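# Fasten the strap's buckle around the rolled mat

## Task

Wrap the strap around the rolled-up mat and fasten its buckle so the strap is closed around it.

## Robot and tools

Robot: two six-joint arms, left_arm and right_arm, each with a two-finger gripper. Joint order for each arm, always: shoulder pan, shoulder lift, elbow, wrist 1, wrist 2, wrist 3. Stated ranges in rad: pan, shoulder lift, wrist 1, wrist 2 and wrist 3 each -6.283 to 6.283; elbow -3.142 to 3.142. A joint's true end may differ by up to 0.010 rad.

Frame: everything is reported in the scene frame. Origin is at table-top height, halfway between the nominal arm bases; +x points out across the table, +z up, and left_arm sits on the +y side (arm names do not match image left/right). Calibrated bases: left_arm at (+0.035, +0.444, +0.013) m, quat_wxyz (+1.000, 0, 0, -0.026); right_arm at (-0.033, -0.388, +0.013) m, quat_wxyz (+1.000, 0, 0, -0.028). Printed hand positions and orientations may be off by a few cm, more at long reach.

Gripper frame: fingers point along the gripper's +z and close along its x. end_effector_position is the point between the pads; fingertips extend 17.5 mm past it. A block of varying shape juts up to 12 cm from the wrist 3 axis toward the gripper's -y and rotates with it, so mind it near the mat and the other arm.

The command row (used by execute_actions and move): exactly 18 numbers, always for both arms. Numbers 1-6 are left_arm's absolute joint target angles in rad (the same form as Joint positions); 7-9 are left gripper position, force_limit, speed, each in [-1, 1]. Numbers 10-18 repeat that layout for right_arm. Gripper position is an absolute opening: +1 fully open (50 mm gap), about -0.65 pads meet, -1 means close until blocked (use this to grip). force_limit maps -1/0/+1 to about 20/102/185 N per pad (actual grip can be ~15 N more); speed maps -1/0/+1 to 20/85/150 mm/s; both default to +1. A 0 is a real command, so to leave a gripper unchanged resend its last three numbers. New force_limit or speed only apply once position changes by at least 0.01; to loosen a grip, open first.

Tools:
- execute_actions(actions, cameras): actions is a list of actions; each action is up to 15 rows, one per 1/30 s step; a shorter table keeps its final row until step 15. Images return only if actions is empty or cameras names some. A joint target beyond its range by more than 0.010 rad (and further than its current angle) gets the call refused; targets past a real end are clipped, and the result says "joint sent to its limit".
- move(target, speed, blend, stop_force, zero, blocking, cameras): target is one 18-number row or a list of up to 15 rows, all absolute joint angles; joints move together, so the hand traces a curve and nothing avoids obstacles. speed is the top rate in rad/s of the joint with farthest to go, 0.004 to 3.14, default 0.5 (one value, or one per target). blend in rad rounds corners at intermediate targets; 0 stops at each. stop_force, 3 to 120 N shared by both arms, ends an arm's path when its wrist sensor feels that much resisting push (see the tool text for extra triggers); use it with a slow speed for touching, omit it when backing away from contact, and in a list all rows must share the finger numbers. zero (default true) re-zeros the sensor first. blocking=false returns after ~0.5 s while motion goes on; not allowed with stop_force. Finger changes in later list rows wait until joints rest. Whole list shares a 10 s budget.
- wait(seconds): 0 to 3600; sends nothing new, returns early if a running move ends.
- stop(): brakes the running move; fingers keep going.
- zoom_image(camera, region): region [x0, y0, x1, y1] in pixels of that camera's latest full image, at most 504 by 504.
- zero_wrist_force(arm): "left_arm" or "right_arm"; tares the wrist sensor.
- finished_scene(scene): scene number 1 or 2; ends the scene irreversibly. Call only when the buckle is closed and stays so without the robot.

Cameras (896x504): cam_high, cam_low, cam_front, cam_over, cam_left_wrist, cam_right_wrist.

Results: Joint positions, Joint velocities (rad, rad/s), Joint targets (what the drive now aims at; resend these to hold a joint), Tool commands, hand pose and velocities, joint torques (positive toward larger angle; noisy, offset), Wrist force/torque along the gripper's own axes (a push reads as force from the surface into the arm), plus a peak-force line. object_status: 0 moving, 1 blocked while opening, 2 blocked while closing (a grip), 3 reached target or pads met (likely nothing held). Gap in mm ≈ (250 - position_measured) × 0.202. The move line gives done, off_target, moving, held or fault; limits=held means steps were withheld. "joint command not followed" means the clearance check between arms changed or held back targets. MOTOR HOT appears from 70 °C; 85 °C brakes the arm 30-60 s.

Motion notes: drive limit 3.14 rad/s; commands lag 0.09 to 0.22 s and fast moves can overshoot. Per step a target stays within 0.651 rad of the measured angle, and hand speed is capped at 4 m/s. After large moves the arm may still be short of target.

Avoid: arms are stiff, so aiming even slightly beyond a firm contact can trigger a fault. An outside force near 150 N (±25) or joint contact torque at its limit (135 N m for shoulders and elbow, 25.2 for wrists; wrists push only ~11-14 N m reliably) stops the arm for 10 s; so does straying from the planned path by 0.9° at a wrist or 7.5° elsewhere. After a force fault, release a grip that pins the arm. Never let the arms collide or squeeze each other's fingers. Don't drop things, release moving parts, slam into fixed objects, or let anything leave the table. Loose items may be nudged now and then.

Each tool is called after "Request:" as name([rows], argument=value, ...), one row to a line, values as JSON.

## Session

Request:
execute_actions(actions=[])

Scene clock: 0.00 s.
left_arm: end_effector_position=(+1.0292, +0.3061, +0.2578) position_measured=2 object_status=3 end_effector_quat_wxyz=(+0.640, -0.399, +0.655, +0.042) | right_arm: end_effector_position=(+0.3451, -0.1819, +0.3454) position_measured=2 object_status=3 end_effector_quat_wxyz=(+0.551, -0.108, +0.801, -0.208)
Joint positions: left_arm=[-0.456 -0.306 0.542 -2.987 -0.481 -2.402] | right_arm=[4.75 -1.063 -2.253 -1.965 0.373 0.106]
Joint velocities: within noise
Joint torques (N m): no reading
Motor temperatures (°C): left_arm=[26 30 28 33 35 33] | right_arm=[33 31 24 30 41 35]
Wrist force (N): no reading
Wrist torque (N m): no reading
Wrist force, peak (N): no reading
Joint targets: left_arm=[-0.456 -0.306 0.542 -2.987 -0.481 -2.402] | right_arm=[4.750 -1.063 -2.253 -1.965 0.373 0.106]
Tool commands: left_gripper/position=+1.0 left_gripper/force_limit=+1.0 left_gripper/speed=+1.0 right_gripper/position=+1.0 right_gripper/force_limit=+1.0 right_gripper/speed=+1.0

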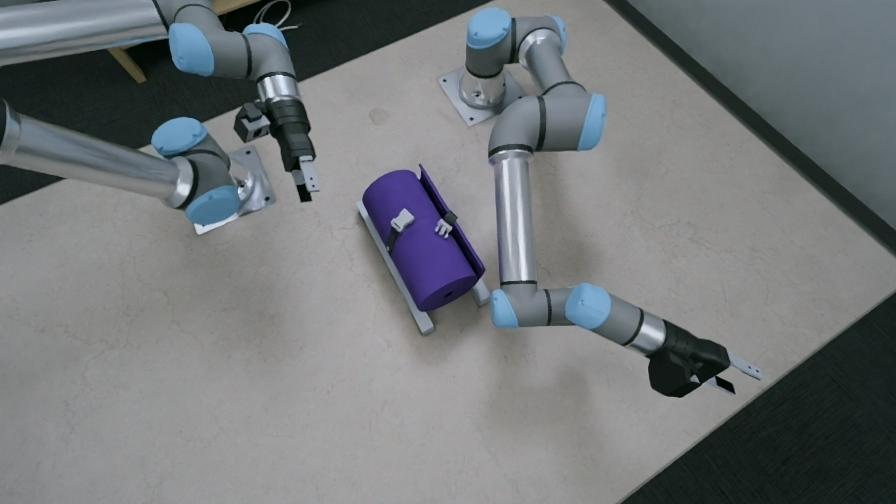

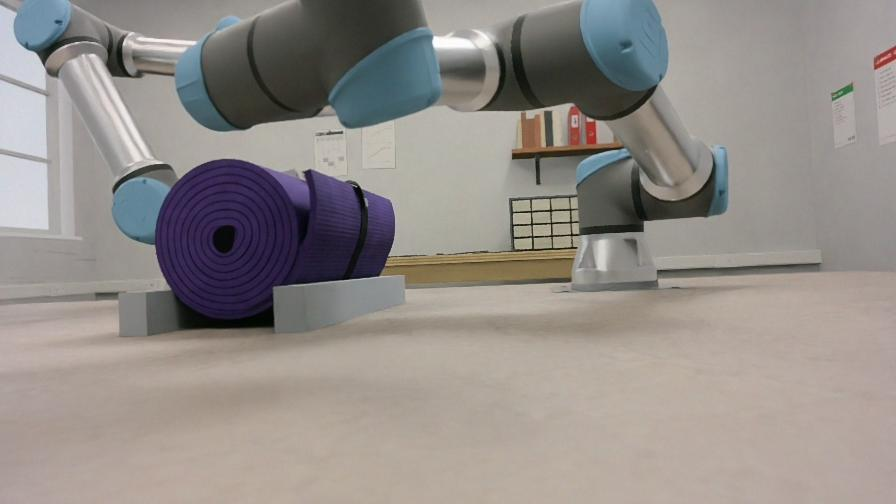

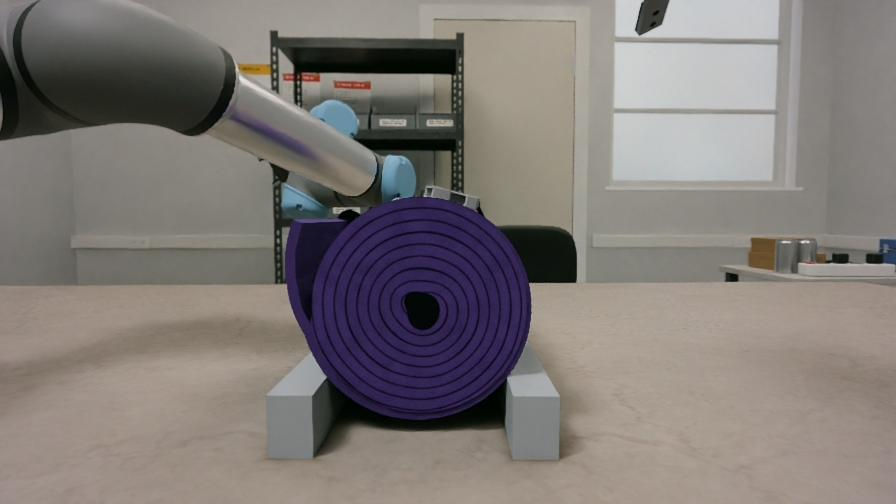

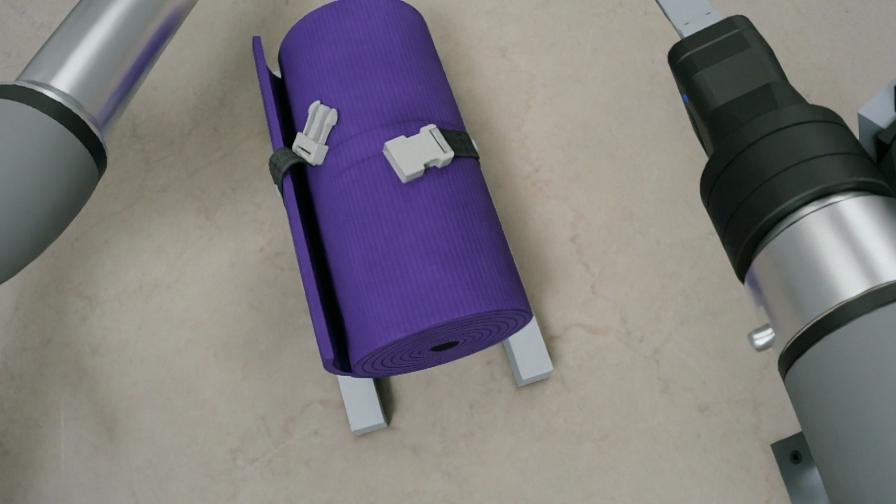

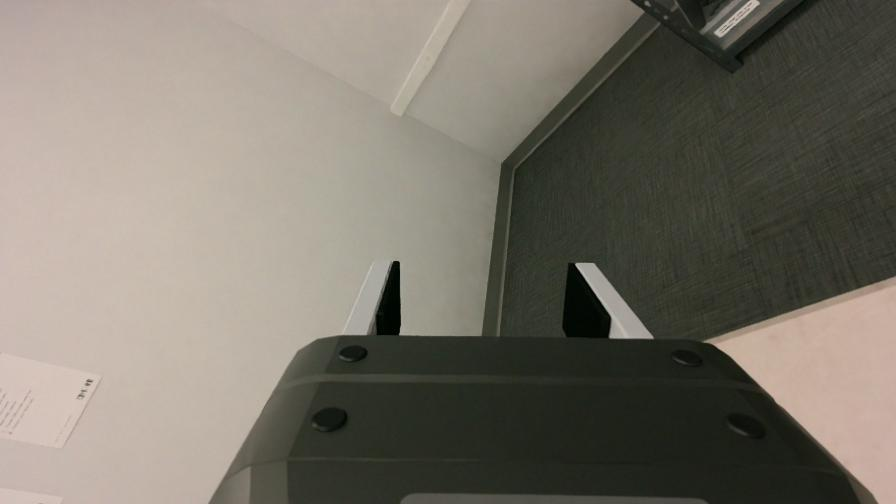

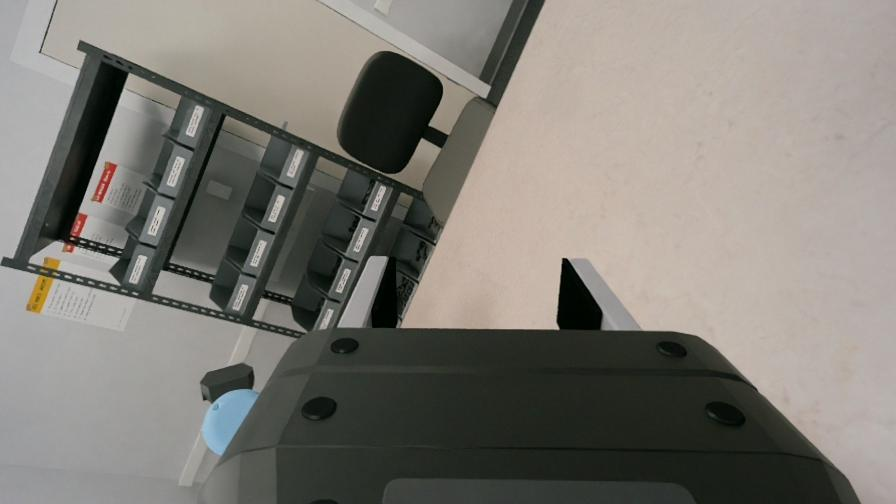

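Request:
move([
  [-0.456,-1.6,1.9,-3.0,-0.9,-1.4,1,0,-0.9,4.3,-1.25,-2.05,-1.6,1.1,-0.4,1,0,-0.9],
  [-0.669,-1.656,2.044,-2.464,-2.075,0.717,1,0,-0.9,3.7057,-1.4529,-1.8492,-1.126,2.0375,-0.9947,1,0,-0.9],
], speed=0.9, blend=[0.2,0], cameras=["cam_left_wrist","cam_right_wrist","cam_front","cam_over"])

Request:
zoom_image(camera="cam_front", region=[340, 150, 520, 240])

Scene clock: 15.60 s.
left_arm: end_effector_position=(+0.4342, +0.1039, +0.3000) position_measured=2 object_status=3 end_effector_quat_wxyz=(+0.342, +0.940, +0.000, +0.000) | right_arm: end_effector_position=(+0.4098, -0.1604, +0.3404) position_measured=2 object_status=3 end_effector_quat_wxyz=(+0.000, +0.000, +0.964, +0.267)
Joint positions: left_arm=[-0.669 -1.656 2.044 -2.464 -2.075 0.717] | right_arm=[3.706 -1.453 -1.849 -1.126 2.037 -0.995]
Joint torques (N m): left_arm=[11.18 -20.82 -31.32 -6 -1.28 1.79] | right_arm=[2.27 29.3 15.48 2.81 -0.66 0.83]
Wrist force (N): left_arm=[0.0 -2.8 0.3] | right_arm=[-0.3 1.4 -1.1]
Wrist torque (N m): left_arm=[-0.50 -0.14 -0.12] | right_arm=[-0.17 -0.03 -1.14]
Wrist force, peak (N): left_arm=[0.0 -3.2 1.0] | right_arm=[0.4 1.8 -1.5]
Joint targets: left_arm=[-0.669 -1.656 2.044 -2.464 -2.075 0.717] | right_arm=[3.706 -1.453 -1.849 -1.126 2.037 -0.995]
move: done
Images, in order (width x height): cam_front 896x504, cam_over 896x504, cam_left_wrist 896x504, cam_right_wrist 896x504.

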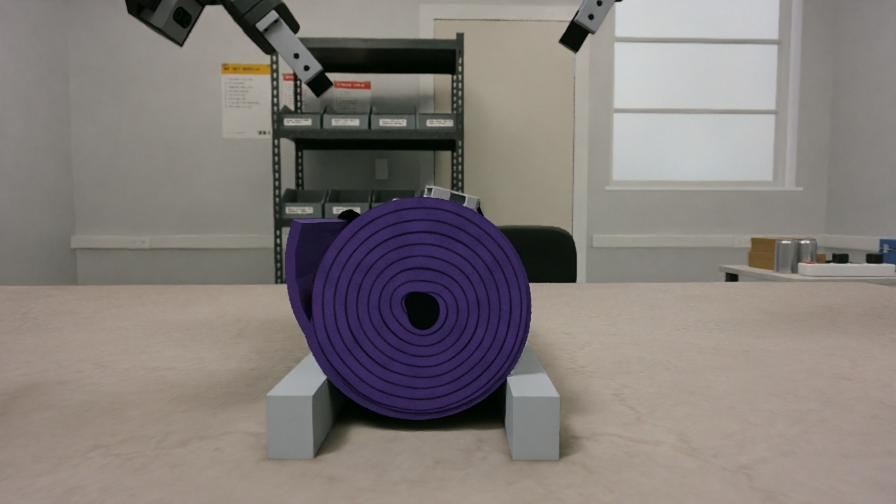

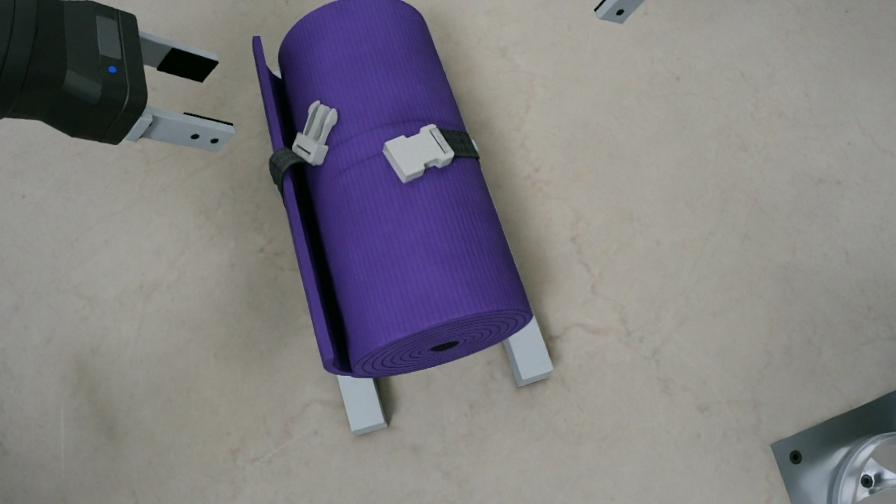

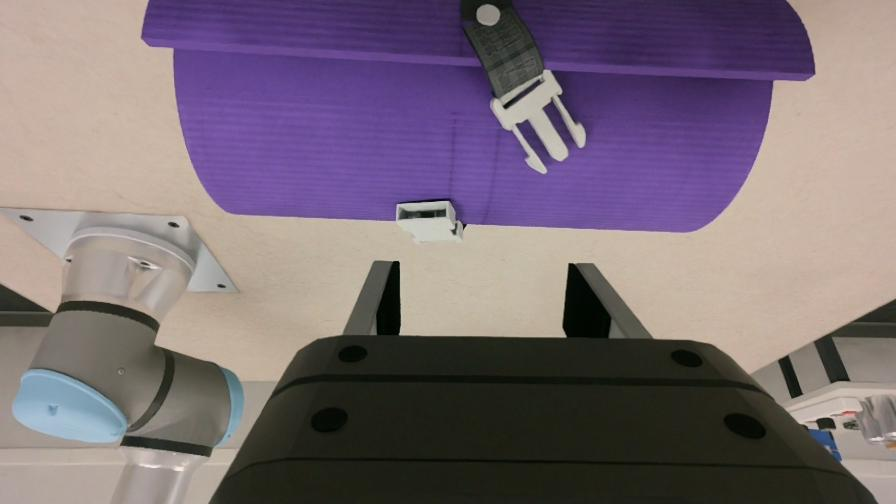

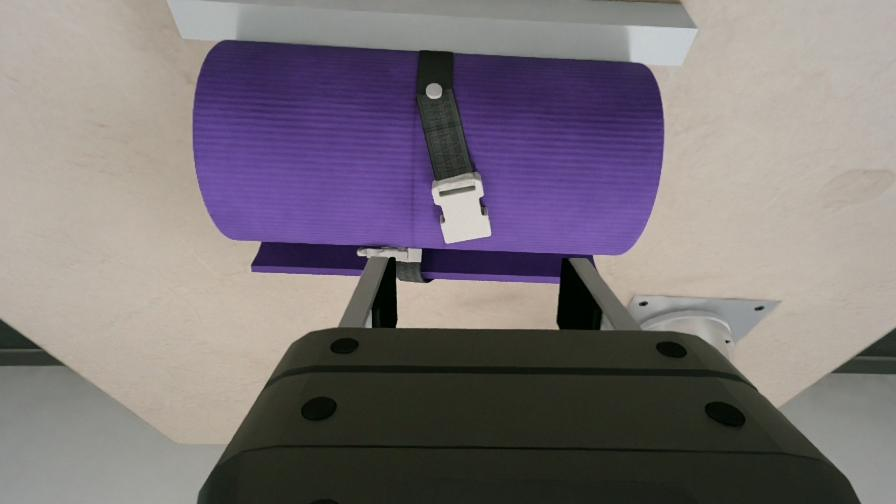

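Scaled by 2.800.

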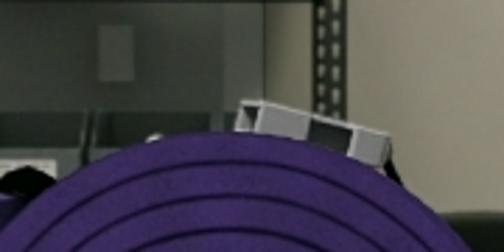

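Request:
move(target=[-0.6681,-1.4391,2.0891,-2.7013,-2.0556,0.1366,1,0,-0.9,3.7407,-1.6956,-2.0015,-0.7122,2.2293,-1.0983,1,0.2,-0.95], speed=0.5, cameras=["cam_left_wrist","cam_right_wrist","cam_front","cam_over"])

Request:
zoom_image(camera="cam_front", region=[340, 130, 520, 230])

Request:
zoom_image(camera="cam_over", region=[250, 60, 500, 220])

Scene clock: 81.90 s.
left_arm: end_effector_position=(+0.4664, +0.0822, +0.2019) position_measured=2 object_status=3 end_effector_quat_wxyz=(+0.314, +0.903, +0.276, -0.096) | right_arm: end_effector_position=(+0.4181, -0.0860, +0.2242) position_measured=2 object_status=3 end_effector_quat_wxyz=(-0.031, -0.081, +0.933, +0.349)
Joint positions: left_arm=[-0.668 -1.439 2.089 -2.701 -2.055 0.137] | right_arm=[3.741 -1.696 -2.002 -0.712 2.229 -1.098]
Joint torques (N m): left_arm=[9.74 -31.88 -28.52 -1.72 -2.76 -1.62] | right_arm=[-7.74 31.44 30.25 4.79 -1.25 1.66]
Wrist force (N): left_arm=[-0.2 -2.4 0.6] | right_arm=[-0.5 1.5 -1.3]
Wrist torque (N m): left_arm=[-0.41 -0.12 -0.25] | right_arm=[-0.12 0.06 -1.14]
Wrist force, peak (N): left_arm=[0.6 -2.7 1.7] | right_arm=[0.4 1.3 -3.3]
Joint targets: left_arm=[-0.668 -1.439 2.089 -2.701 -2.056 0.137] | right_arm=[3.741 -1.696 -2.002 -0.712 2.229 -1.098]
move: done
Images, in order (width x height): cam_front 896x504, cam_over 896x504, cam_left_wrist 896x504, cam_right_wrist 896x504.

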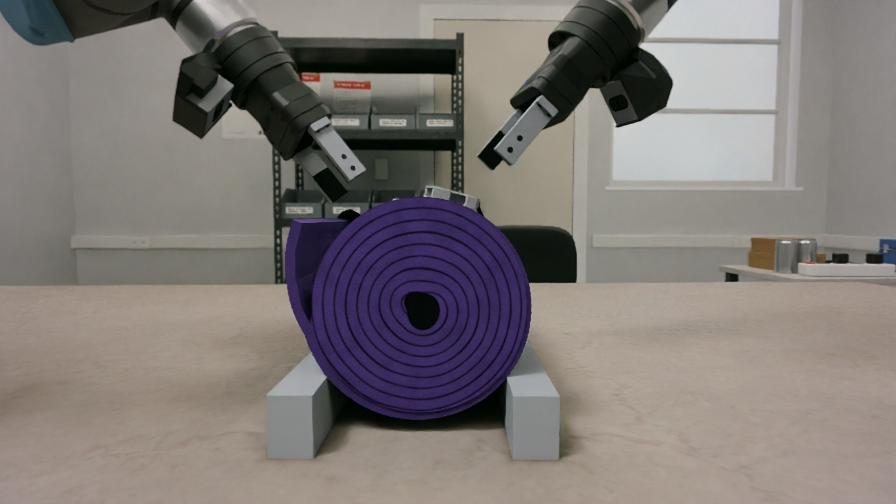

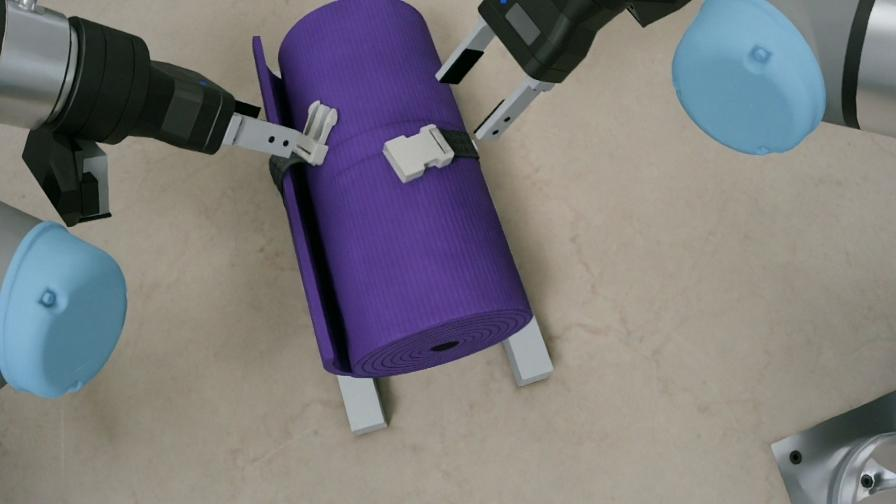

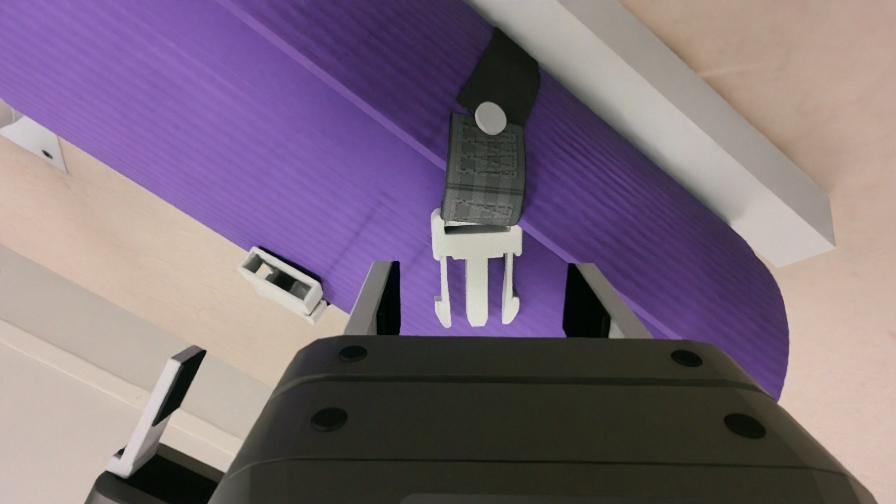

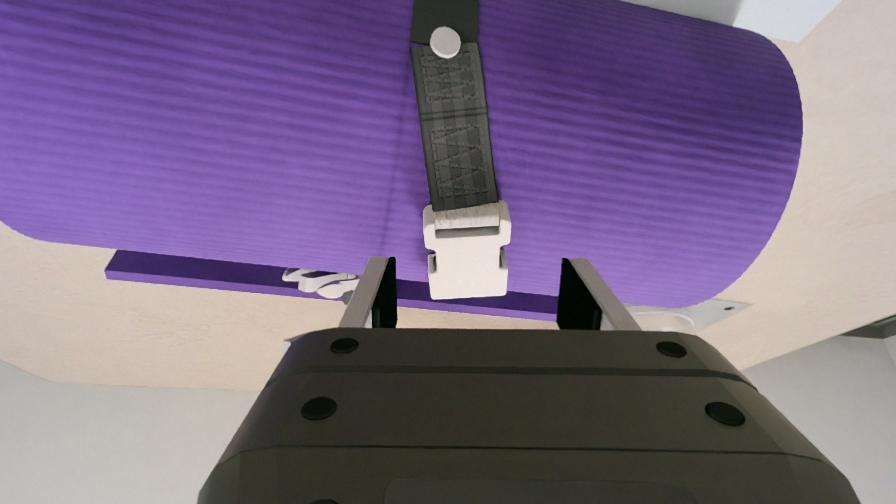

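Scaled by 2.800.

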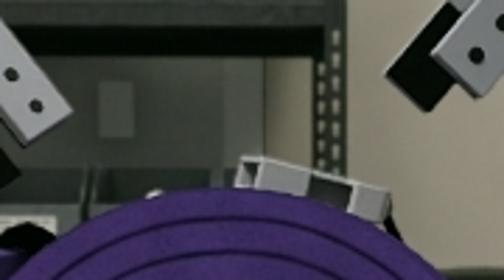

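Scaled by 2.016.

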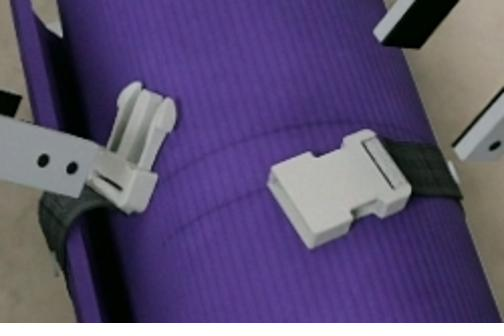

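Request:
move([
  [-0.7172,-1.3342,2.0956,-2.8348,-2.0325,0.0879,1,0,-0.9,3.8032,-1.7715,-2.0406,-0.5523,2.2093,-1.0239,1,0.2,-0.95],
  [-0.7172,-1.3342,2.0956,-2.8348,-2.0325,0.0879,-1,0.2,-0.95,3.8032,-1.7715,-2.0406,-0.5523,2.2093,-1.0239,-1,0.2,-0.95],
], speed=[0.12,0.1], cameras=["cam_left_wrist","cam_right_wrist","cam_front","cam_over"])

Request:
zoom_image(camera="cam_front", region=[340, 130, 520, 230])

Request:
zoom_image(camera="cam_left_wrist", region=[380, 180, 620, 340])

Scene clock: 105.87 s.
left_arm: end_effector_position=(+0.4677, +0.0578, +0.1742) position_measured=2 object_status=3 end_effector_quat_wxyz=(+0.317, +0.903, +0.275, -0.094) | right_arm: end_effector_position=(+0.4125, -0.0538, +0.1863) position_measured=2 object_status=3 end_effector_quat_wxyz=(-0.031, -0.081, +0.933, +0.349)
Joint positions: left_arm=[-0.705 -1.361 2.093 -2.808 -2.038 0.1] | right_arm=[3.803 -1.772 -2.041 -0.552 2.209 -1.024]
Joint torques (N m): left_arm=[0.82 -29.92 -20.46 -3.66 -0.88 0.14] | right_arm=[-7.4 38.57 29.59 3.18 2.81 -1.07]
Wrist force (N): left_arm=[-6.0 -9.7 -21.9] | right_arm=[-0.6 1.5 -1.1]
Wrist torque (N m): left_arm=[-0.53 0.44 -0.41] | right_arm=[-0.13 0.06 -1.20]
Wrist force, peak (N): left_arm=[-17.8 -20.4 -164.5] | right_arm=[-0.7 1.9 -2.3]
Joint targets: left_arm=[-0.705 -1.360 2.093 -2.808 -2.038 0.100] | right_arm=[3.803 -1.772 -2.041 -0.552 2.209 -1.024]
Tool commands: left_gripper/position=+1.0 left_gripper/force_limit=+1.0 left_gripper/speed=+1.0 right_gripper/position=+1.0 right_gripper/force_limit=+0.2 right_gripper/speed=-0.95
FORCE FAULT: contact force on the left arm reached its limit, and that arm stopped. The contact can be on any part of that arm, not only on its tool. That arm's remaining commands of this call were not run. That arm is still stopped at the end of this call. That arm stays stopped for about 10 more seconds. Until then a move that you send moves the other arm only, and its call returns only when the move has ended. Once the stop has ended, the next robot result says so. If the stop ends while you think or write, that arm runs what you send next. While its stop runs, that arm takes no new command, but its gripper still runs the gripper command that each later call begins with. Until it ends, the stop uses up actions while you think or wait. An arm that is not stopped still takes commands.
move: fault (left_arm); path passed 1 of 2 targets; target 2's new numbers were not sent; left_arm: the wrist 1 is farthest, 0.027 rad from its target
Images, in order (width x height): cam_front 896x504, cam_over 896x504, cam_left_wrist 896x504, cam_right_wrist 896x504.

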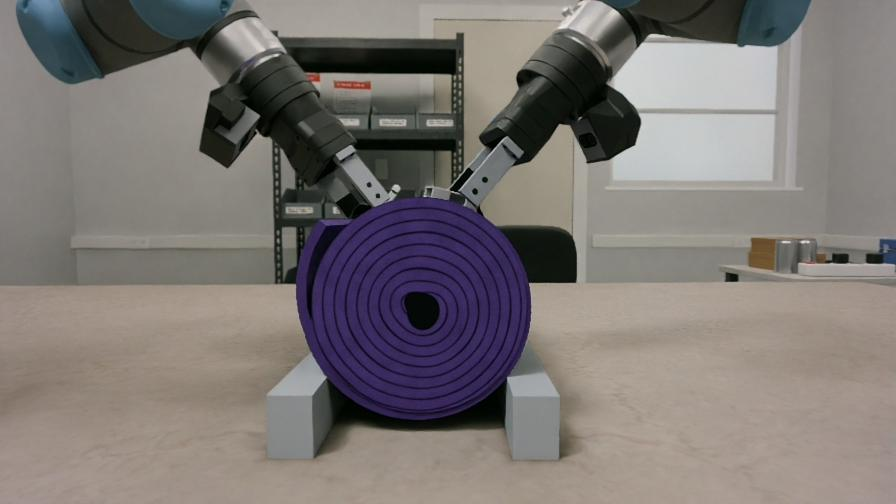

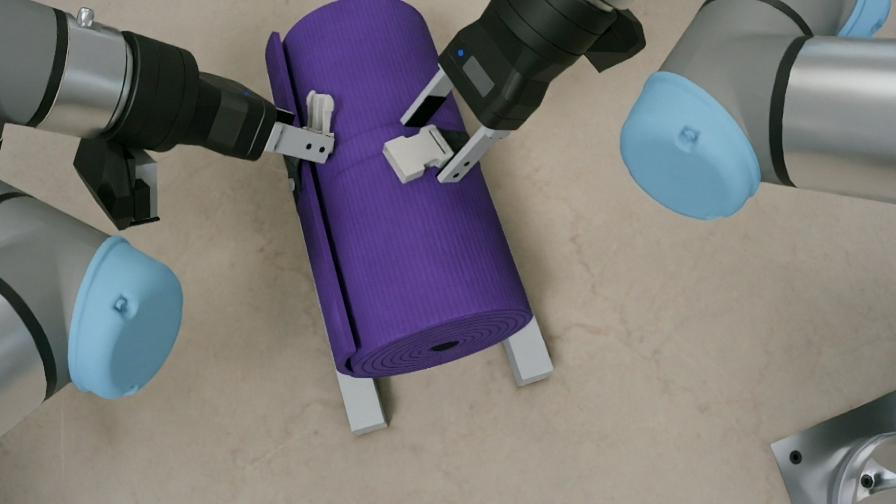

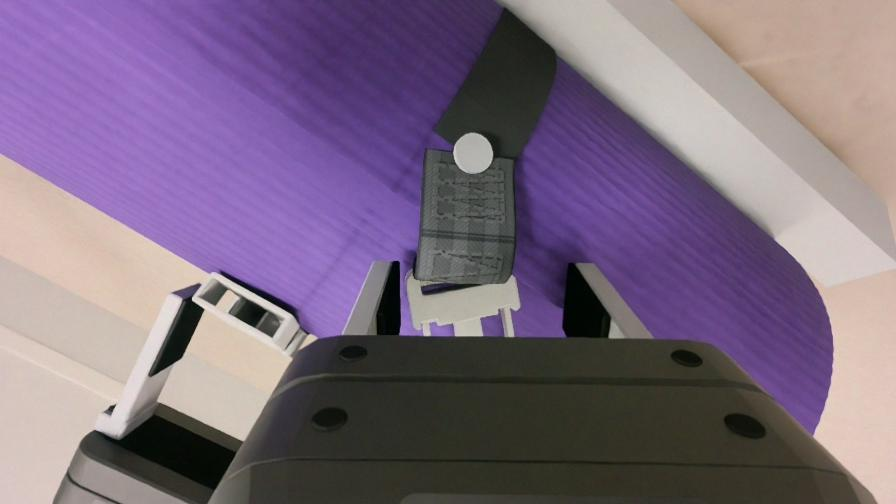

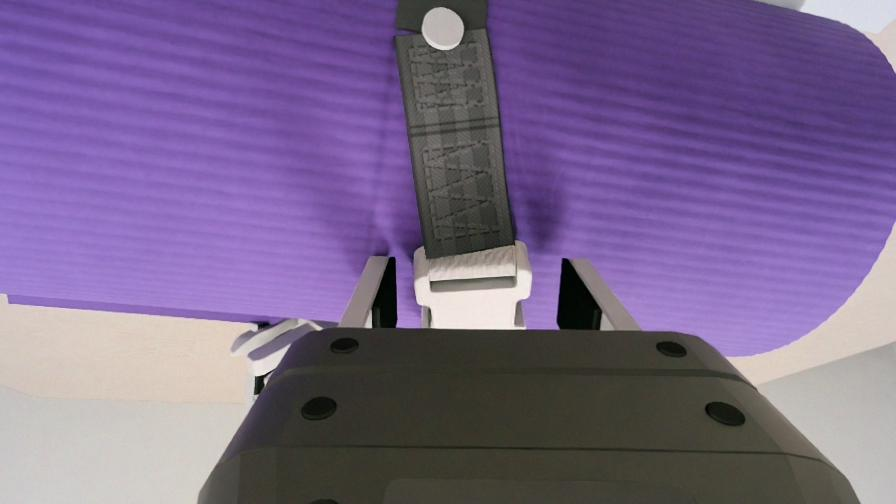

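Scaled by 2.800.

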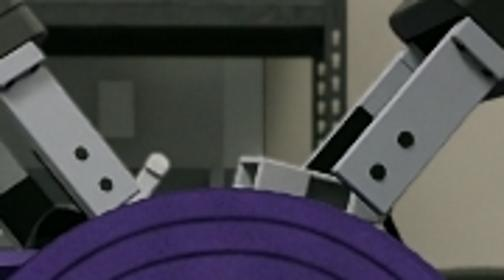

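Scaled by 2.100.

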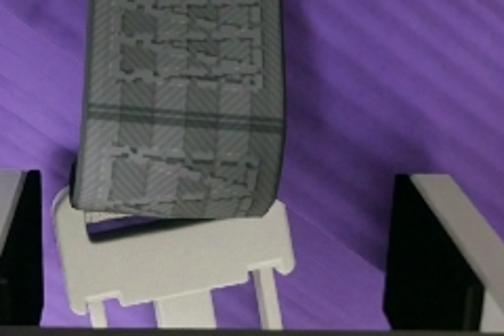

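Request:
wait(seconds=7)

Request:
move([
  [-0.705,-1.360,2.093,-2.808,-2.038,0.1,-1,0.2,-0.95,3.8032,-1.7715,-2.0406,-0.5523,2.2093,-1.0239,-1,0.2,-0.95],
  [-0.705,-1.43,2.0485,-2.6935,-2.038,0.1,-1,0.2,-0.95,3.9074,-1.6898,-2.0306,-0.6189,1.9721,-0.7841,-1,0.2,-0.95],
], speed=[0.1,0.15], cameras=["cam_left_wrist","cam_right_wrist","cam_front","cam_over"])

Request:
zoom_image(camera="cam_front", region=[340, 130, 520, 230])

Request:
zoom_image(camera="cam_left_wrist", region=[380, 180, 620, 340])

Scene clock: 122.10 s.
left_arm: end_effector_position=(+0.4677, +0.0578, +0.1742) position_measured=2 object_status=3 end_effector_quat_wxyz=(+0.317, +0.903, +0.275, -0.094) | right_arm: end_effector_position=(+0.4125, -0.0537, +0.1864) position_measured=2 object_status=3 end_effector_quat_wxyz=(-0.030, -0.081, +0.933, +0.349)
Joint positions: left_arm=[-0.705 -1.361 2.093 -2.808 -2.038 0.1] | right_arm=[3.803 -1.771 -2.041 -0.552 2.209 -1.024]
Joint torques (N m): left_arm=[0.29 -29.29 -19.76 -3.67 -0.99 -0.05] | right_arm=[-6.39 39.01 28.48 4.98 3.69 -1.2]
Wrist force (N): left_arm=[-5.4 -9.6 -21.5] | right_arm=[-0.8 1.4 -1.1]
Wrist torque (N m): left_arm=[-0.50 0.42 -0.41] | right_arm=[-0.15 0.07 -1.20]
Wrist force, peak (N): left_arm=[-7.0 -9.7 -22.9] | right_arm=[-0.6 1.7 -1.4]
Joint targets: left_arm=[-0.705 -1.361 2.093 -2.808 -2.038 0.100] | right_arm=[3.803 -1.772 -2.041 -0.552 2.209 -1.024]
Tool commands: left_gripper/position=+1.0 left_gripper/force_limit=+1.0 left_gripper/speed=+1.0 right_gripper/position=+1.0 right_gripper/force_limit=+0.2 right_gripper/speed=-0.95
FORCE FAULT, CONTINUED: the left arm's stop, for the force fault that an earlier result reported, is over. The rest of the stop counts as 19 of the actions that you can send in this scene. During its stop the left arm's controller moved it back a little. That arm's target is now where it stood when the stop ended, not its last command. That arm accepts commands again.
wait: 7.00 s; at rest from the start

Scene clock: 126.40 s.
left_arm: end_effector_position=(+0.4670, +0.0586, +0.2143) position_measured=247 object_status=2 end_effector_quat_wxyz=(+0.317, +0.903, +0.275, -0.094) | right_arm: end_effector_position=(+0.4114, -0.0483, +0.1970) position_measured=89 object_status=2 end_effector_quat_wxyz=(+0.000, +0.000, +0.964, +0.267)
Joint positions: left_arm=[-0.705 -1.43 2.048 -2.693 -2.038 0.1] | right_arm=[3.907 -1.69 -2.031 -0.619 1.972 -0.784]
Joint torques (N m): left_arm=[11.06 -28.88 -20.6 -8.78 0.02 -2.61] | right_arm=[-5.2 18.9 26.13 5.82 4.85 -1.24]
Wrist force (N): left_arm=[1.7 -9.6 7.3] | right_arm=[-2.6 -5.1 -0.2]
Wrist torque (N m): left_arm=[-0.56 -0.12 -0.23] | right_arm=[-0.42 0.03 -1.07]
Wrist force, peak (N): left_arm=[18.8 -5.6 -61.7] | right_arm=[-2.9 -5.6 1.9]
Joint targets: left_arm=[-0.705 -1.430 2.049 -2.693 -2.038 0.100] | right_arm=[3.907 -1.690 -2.031 -0.619 1.972 -0.784]
move: done
Images, in order (width x height): cam_front 896x504, cam_over 896x504, cam_left_wrist 896x504, cam_right_wrist 896x504.

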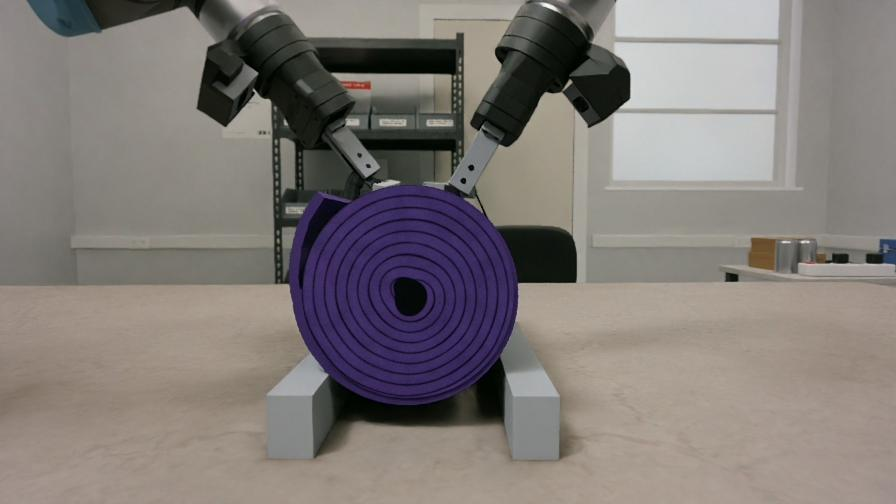

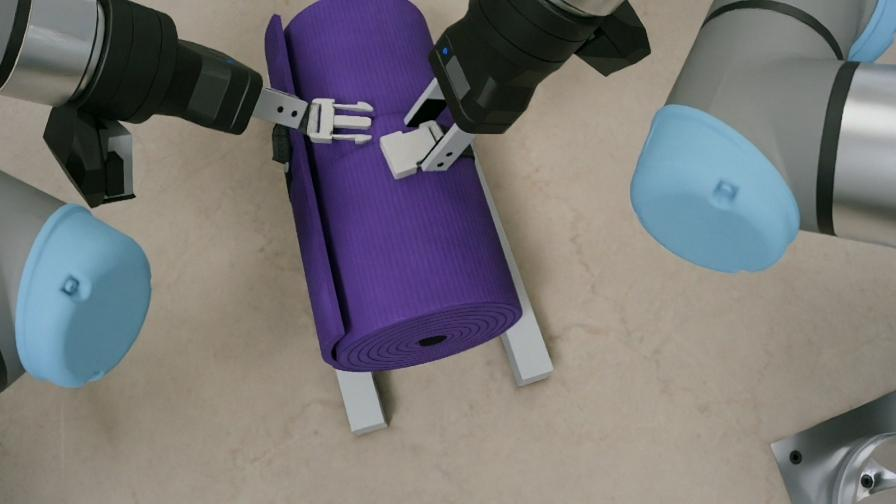

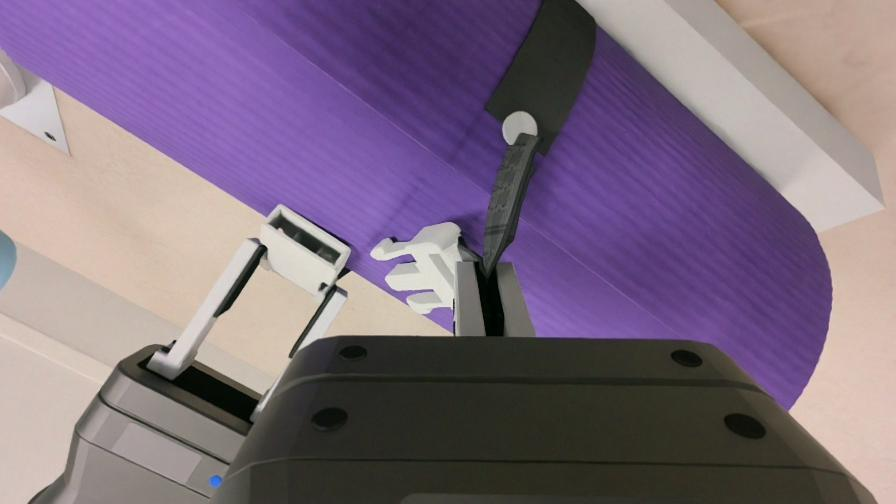

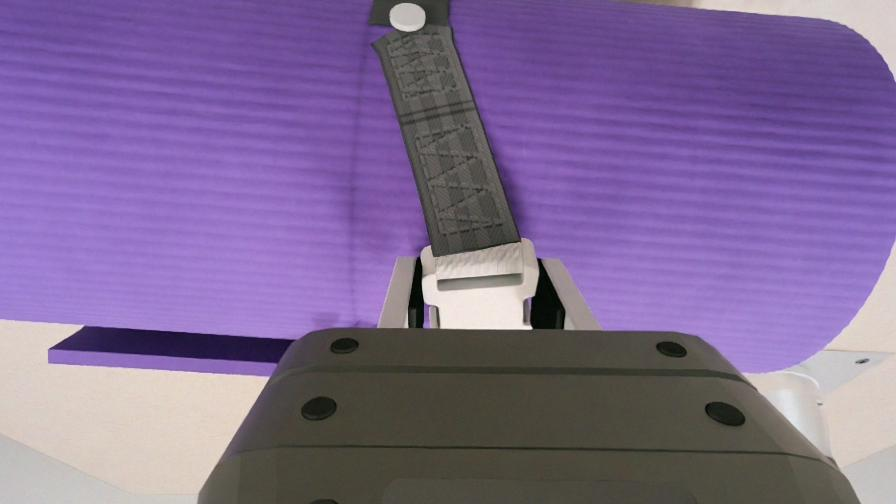

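Scaled by 2.800.

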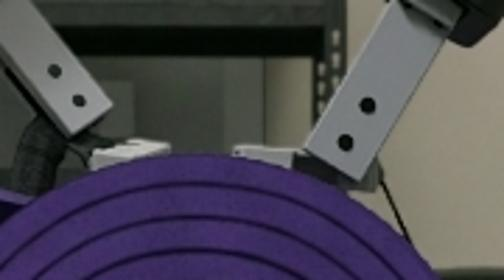

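Scaled by 2.100.

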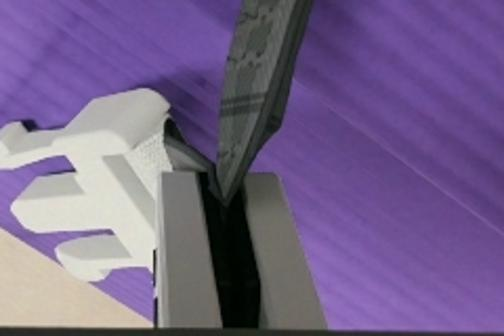

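Request:
move([
  [-0.705,-1.395,2.071,-2.751,-2.038,0.1,-1,0.2,-0.95,3.9074,-1.6898,-2.0306,-0.6189,1.9721,-0.7841,-1,0.2,-0.95],
  [-0.705,-1.395,2.071,-2.751,-2.038,0.1,1,0,-0.9,3.9074,-1.6898,-2.0306,-0.6189,1.9721,-0.7841,-1,0.2,-0.95],
  [-0.669,-1.656,2.044,-2.464,-2.075,0.717,1,0,-0.9,3.9074,-1.6898,-2.0306,-0.6189,1.9721,-0.7841,-1,0.2,-0.95],
], speed=[0.1,0.1,0.5], cameras=["cam_left_wrist","cam_front","cam_over"])

Request:
zoom_image(camera="cam_front", region=[340, 130, 520, 230])

Scene clock: 136.40 s.
left_arm: end_effector_position=(+0.4342, +0.1039, +0.3001) position_measured=3 object_status=3 end_effector_quat_wxyz=(+0.342, +0.940, +0.000, +0.000) | right_arm: end_effector_position=(+0.4114, -0.0483, +0.1969) position_measured=89 object_status=2 end_effector_quat_wxyz=(+0.000, +0.000, +0.964, +0.267)
Joint positions: left_arm=[-0.669 -1.656 2.044 -2.464 -2.075 0.717] | right_arm=[3.907 -1.69 -2.031 -0.619 1.972 -0.784]
Joint torques (N m): left_arm=[-8.08 -22.4 -17.65 -5.12 0.99 1.2] | right_arm=[-4.97 24.78 15.6 5.04 0.63 0.94]
Wrist force (N): left_arm=[0.1 -2.9 0.5] | right_arm=[-1.8 -3.5 0.8]
Wrist torque (N m): left_arm=[-0.54 -0.17 -0.11] | right_arm=[-0.38 -0.03 -1.06]
Wrist force, peak (N): left_arm=[2.6 -10.0 8.0] | right_arm=[-2.9 -5.9 0.6]
Joint targets: left_arm=[-0.669 -1.656 2.044 -2.464 -2.075 0.717] | right_arm=[3.907 -1.690 -2.031 -0.619 1.972 -0.784]
move: done
Images, in order (width x height): cam_front 896x504, cam_over 896x504, cam_left_wrist 896x504.

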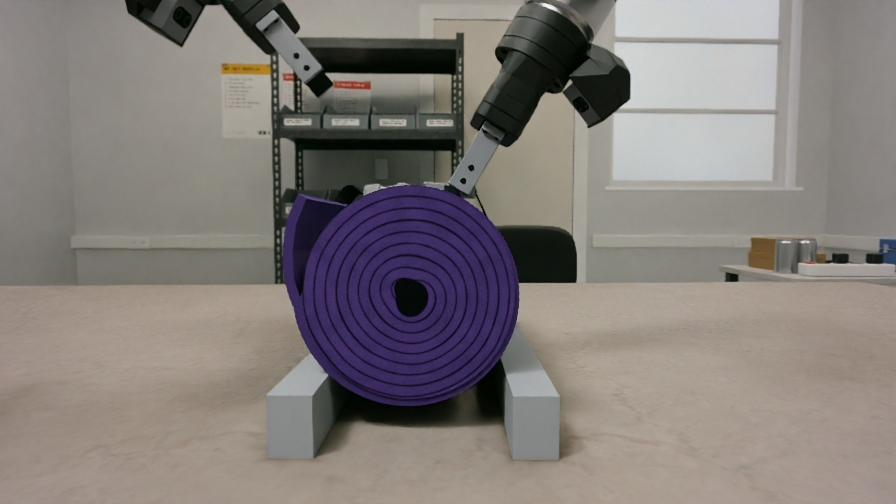

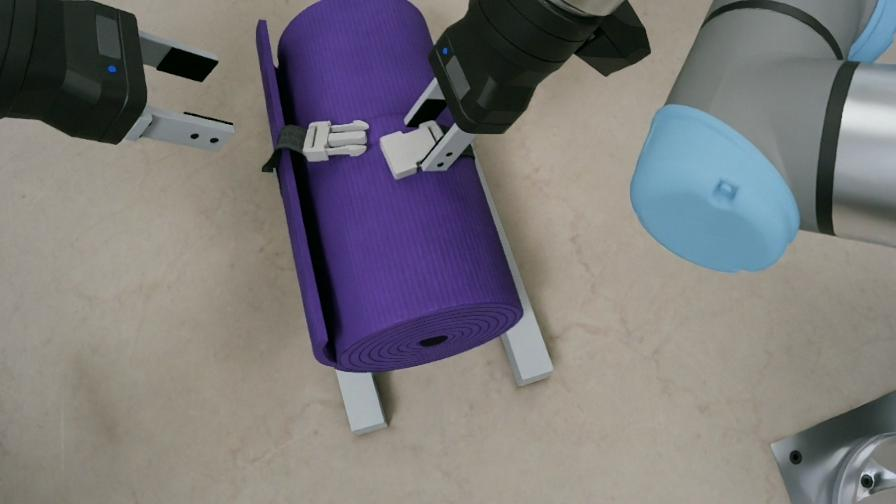

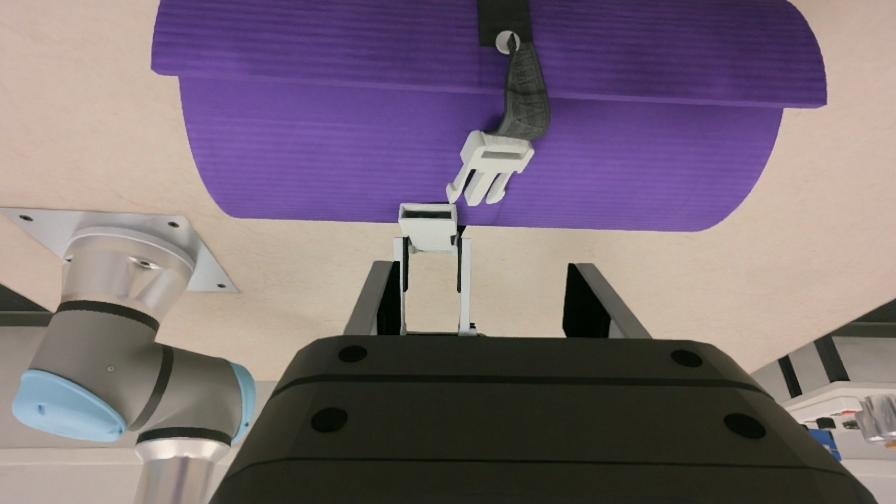

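Scaled by 2.800.

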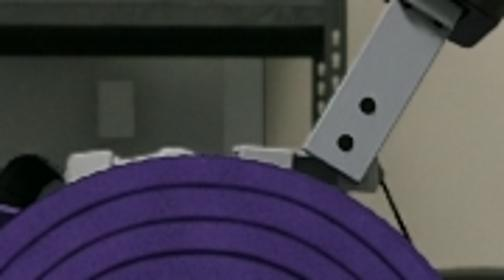

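Request:
move(target=[-0.9718,-1.3439,1.55,-1.717,-1.5344,0.7899,1,0,-0.9,3.9074,-1.6898,-2.0306,-0.6189,1.9721,-0.7841,-1,0.2,-0.95], speed=0.5, cameras=["cam_left_wrist","cam_front","cam_high"])

Request:
zoom_image(camera="cam_front", region=[340, 130, 520, 230])

Request:
zoom_image(camera="cam_high", region=[370, 170, 470, 240])

Scene clock: 150.33 s.
left_arm: end_effector_position=(+0.4503, +0.0365, +0.2446) position_measured=3 object_status=3 end_effector_quat_wxyz=(-0.035, +0.992, -0.122, -0.004) | right_arm: end_effector_position=(+0.4114, -0.0483, +0.1969) position_measured=89 object_status=2 end_effector_quat_wxyz=(+0.000, +0.000, +0.964, +0.267)
Joint positions: left_arm=[-0.972 -1.344 1.55 -1.717 -1.535 0.79] | right_arm=[3.907 -1.69 -2.031 -0.619 1.972 -0.784]
Joint torques (N m): left_arm=[6.55 -39.35 -27.92 -1.23 0.94 -2.66] | right_arm=[-4.62 32.73 16.3 4.39 -0.29 0.79]
Wrist force (N): left_arm=[0.3 -0.9 -0.3] | right_arm=[-2.3 -3.8 1.1]
Wrist torque (N m): left_arm=[-0.23 -0.31 -0.10] | right_arm=[-0.37 -0.01 -1.06]
Wrist force, peak (N): left_arm=[-0.6 -4.0 -0.7] | right_arm=[-2.8 -4.6 1.9]
Joint targets: left_arm=[-0.972 -1.344 1.550 -1.717 -1.534 0.790] | right_arm=[3.907 -1.690 -2.031 -0.619 1.972 -0.784]
move: done
Images, in order (width x height): cam_high 896x504, cam_front 896x504, cam_left_wrist 896x504.

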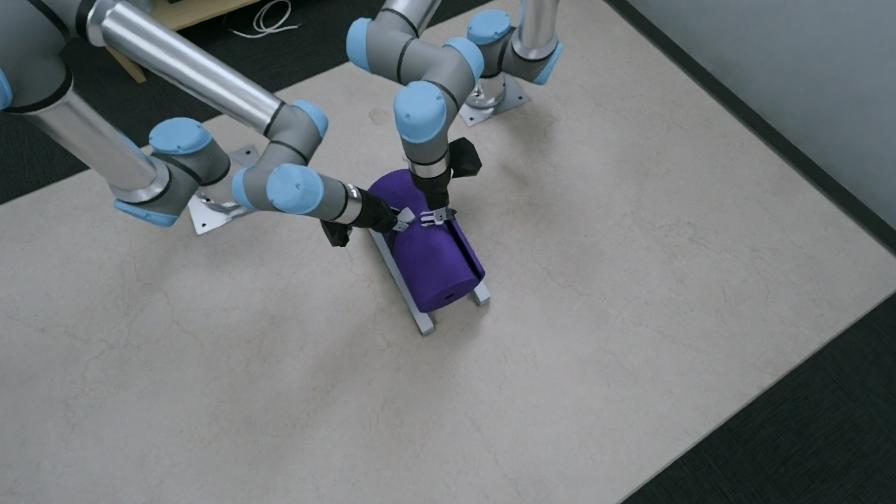

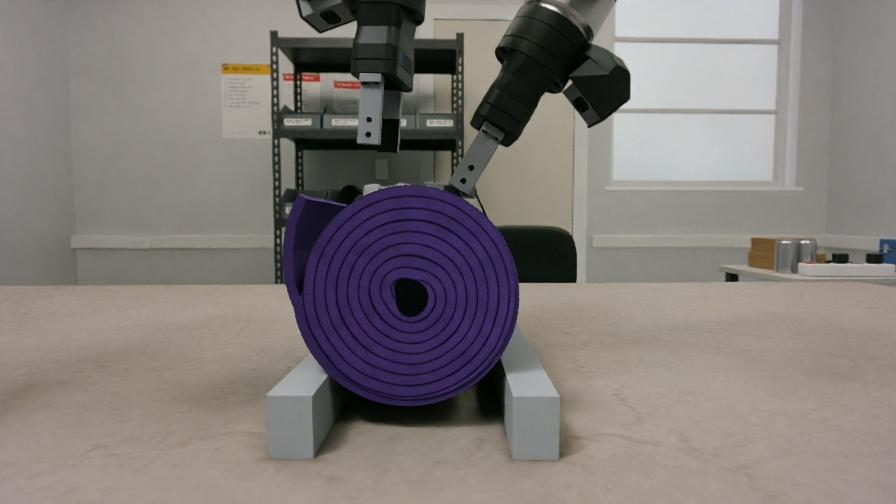

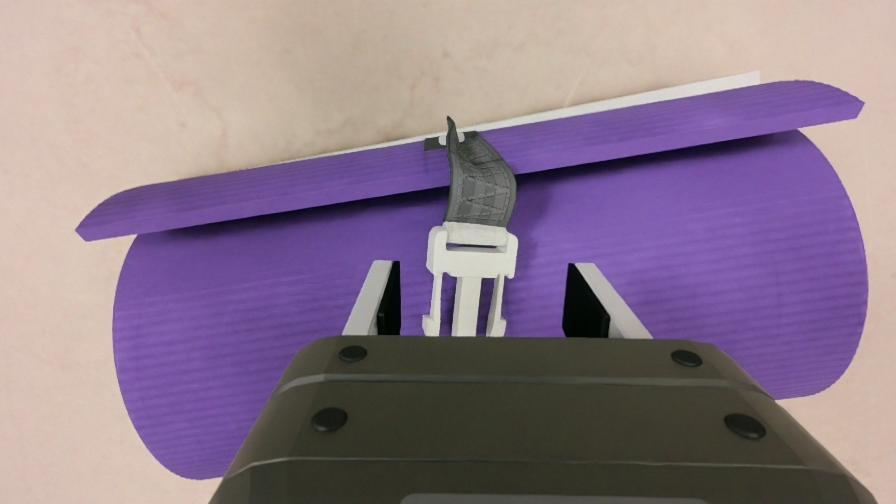

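Scaled by 2.800.

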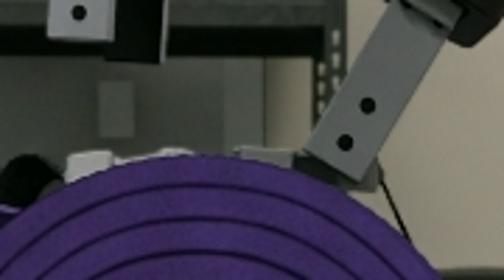

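Scaled by 5.040.

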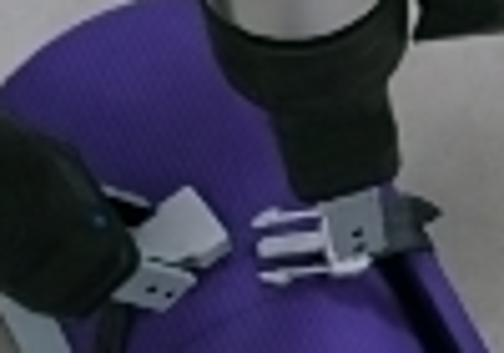

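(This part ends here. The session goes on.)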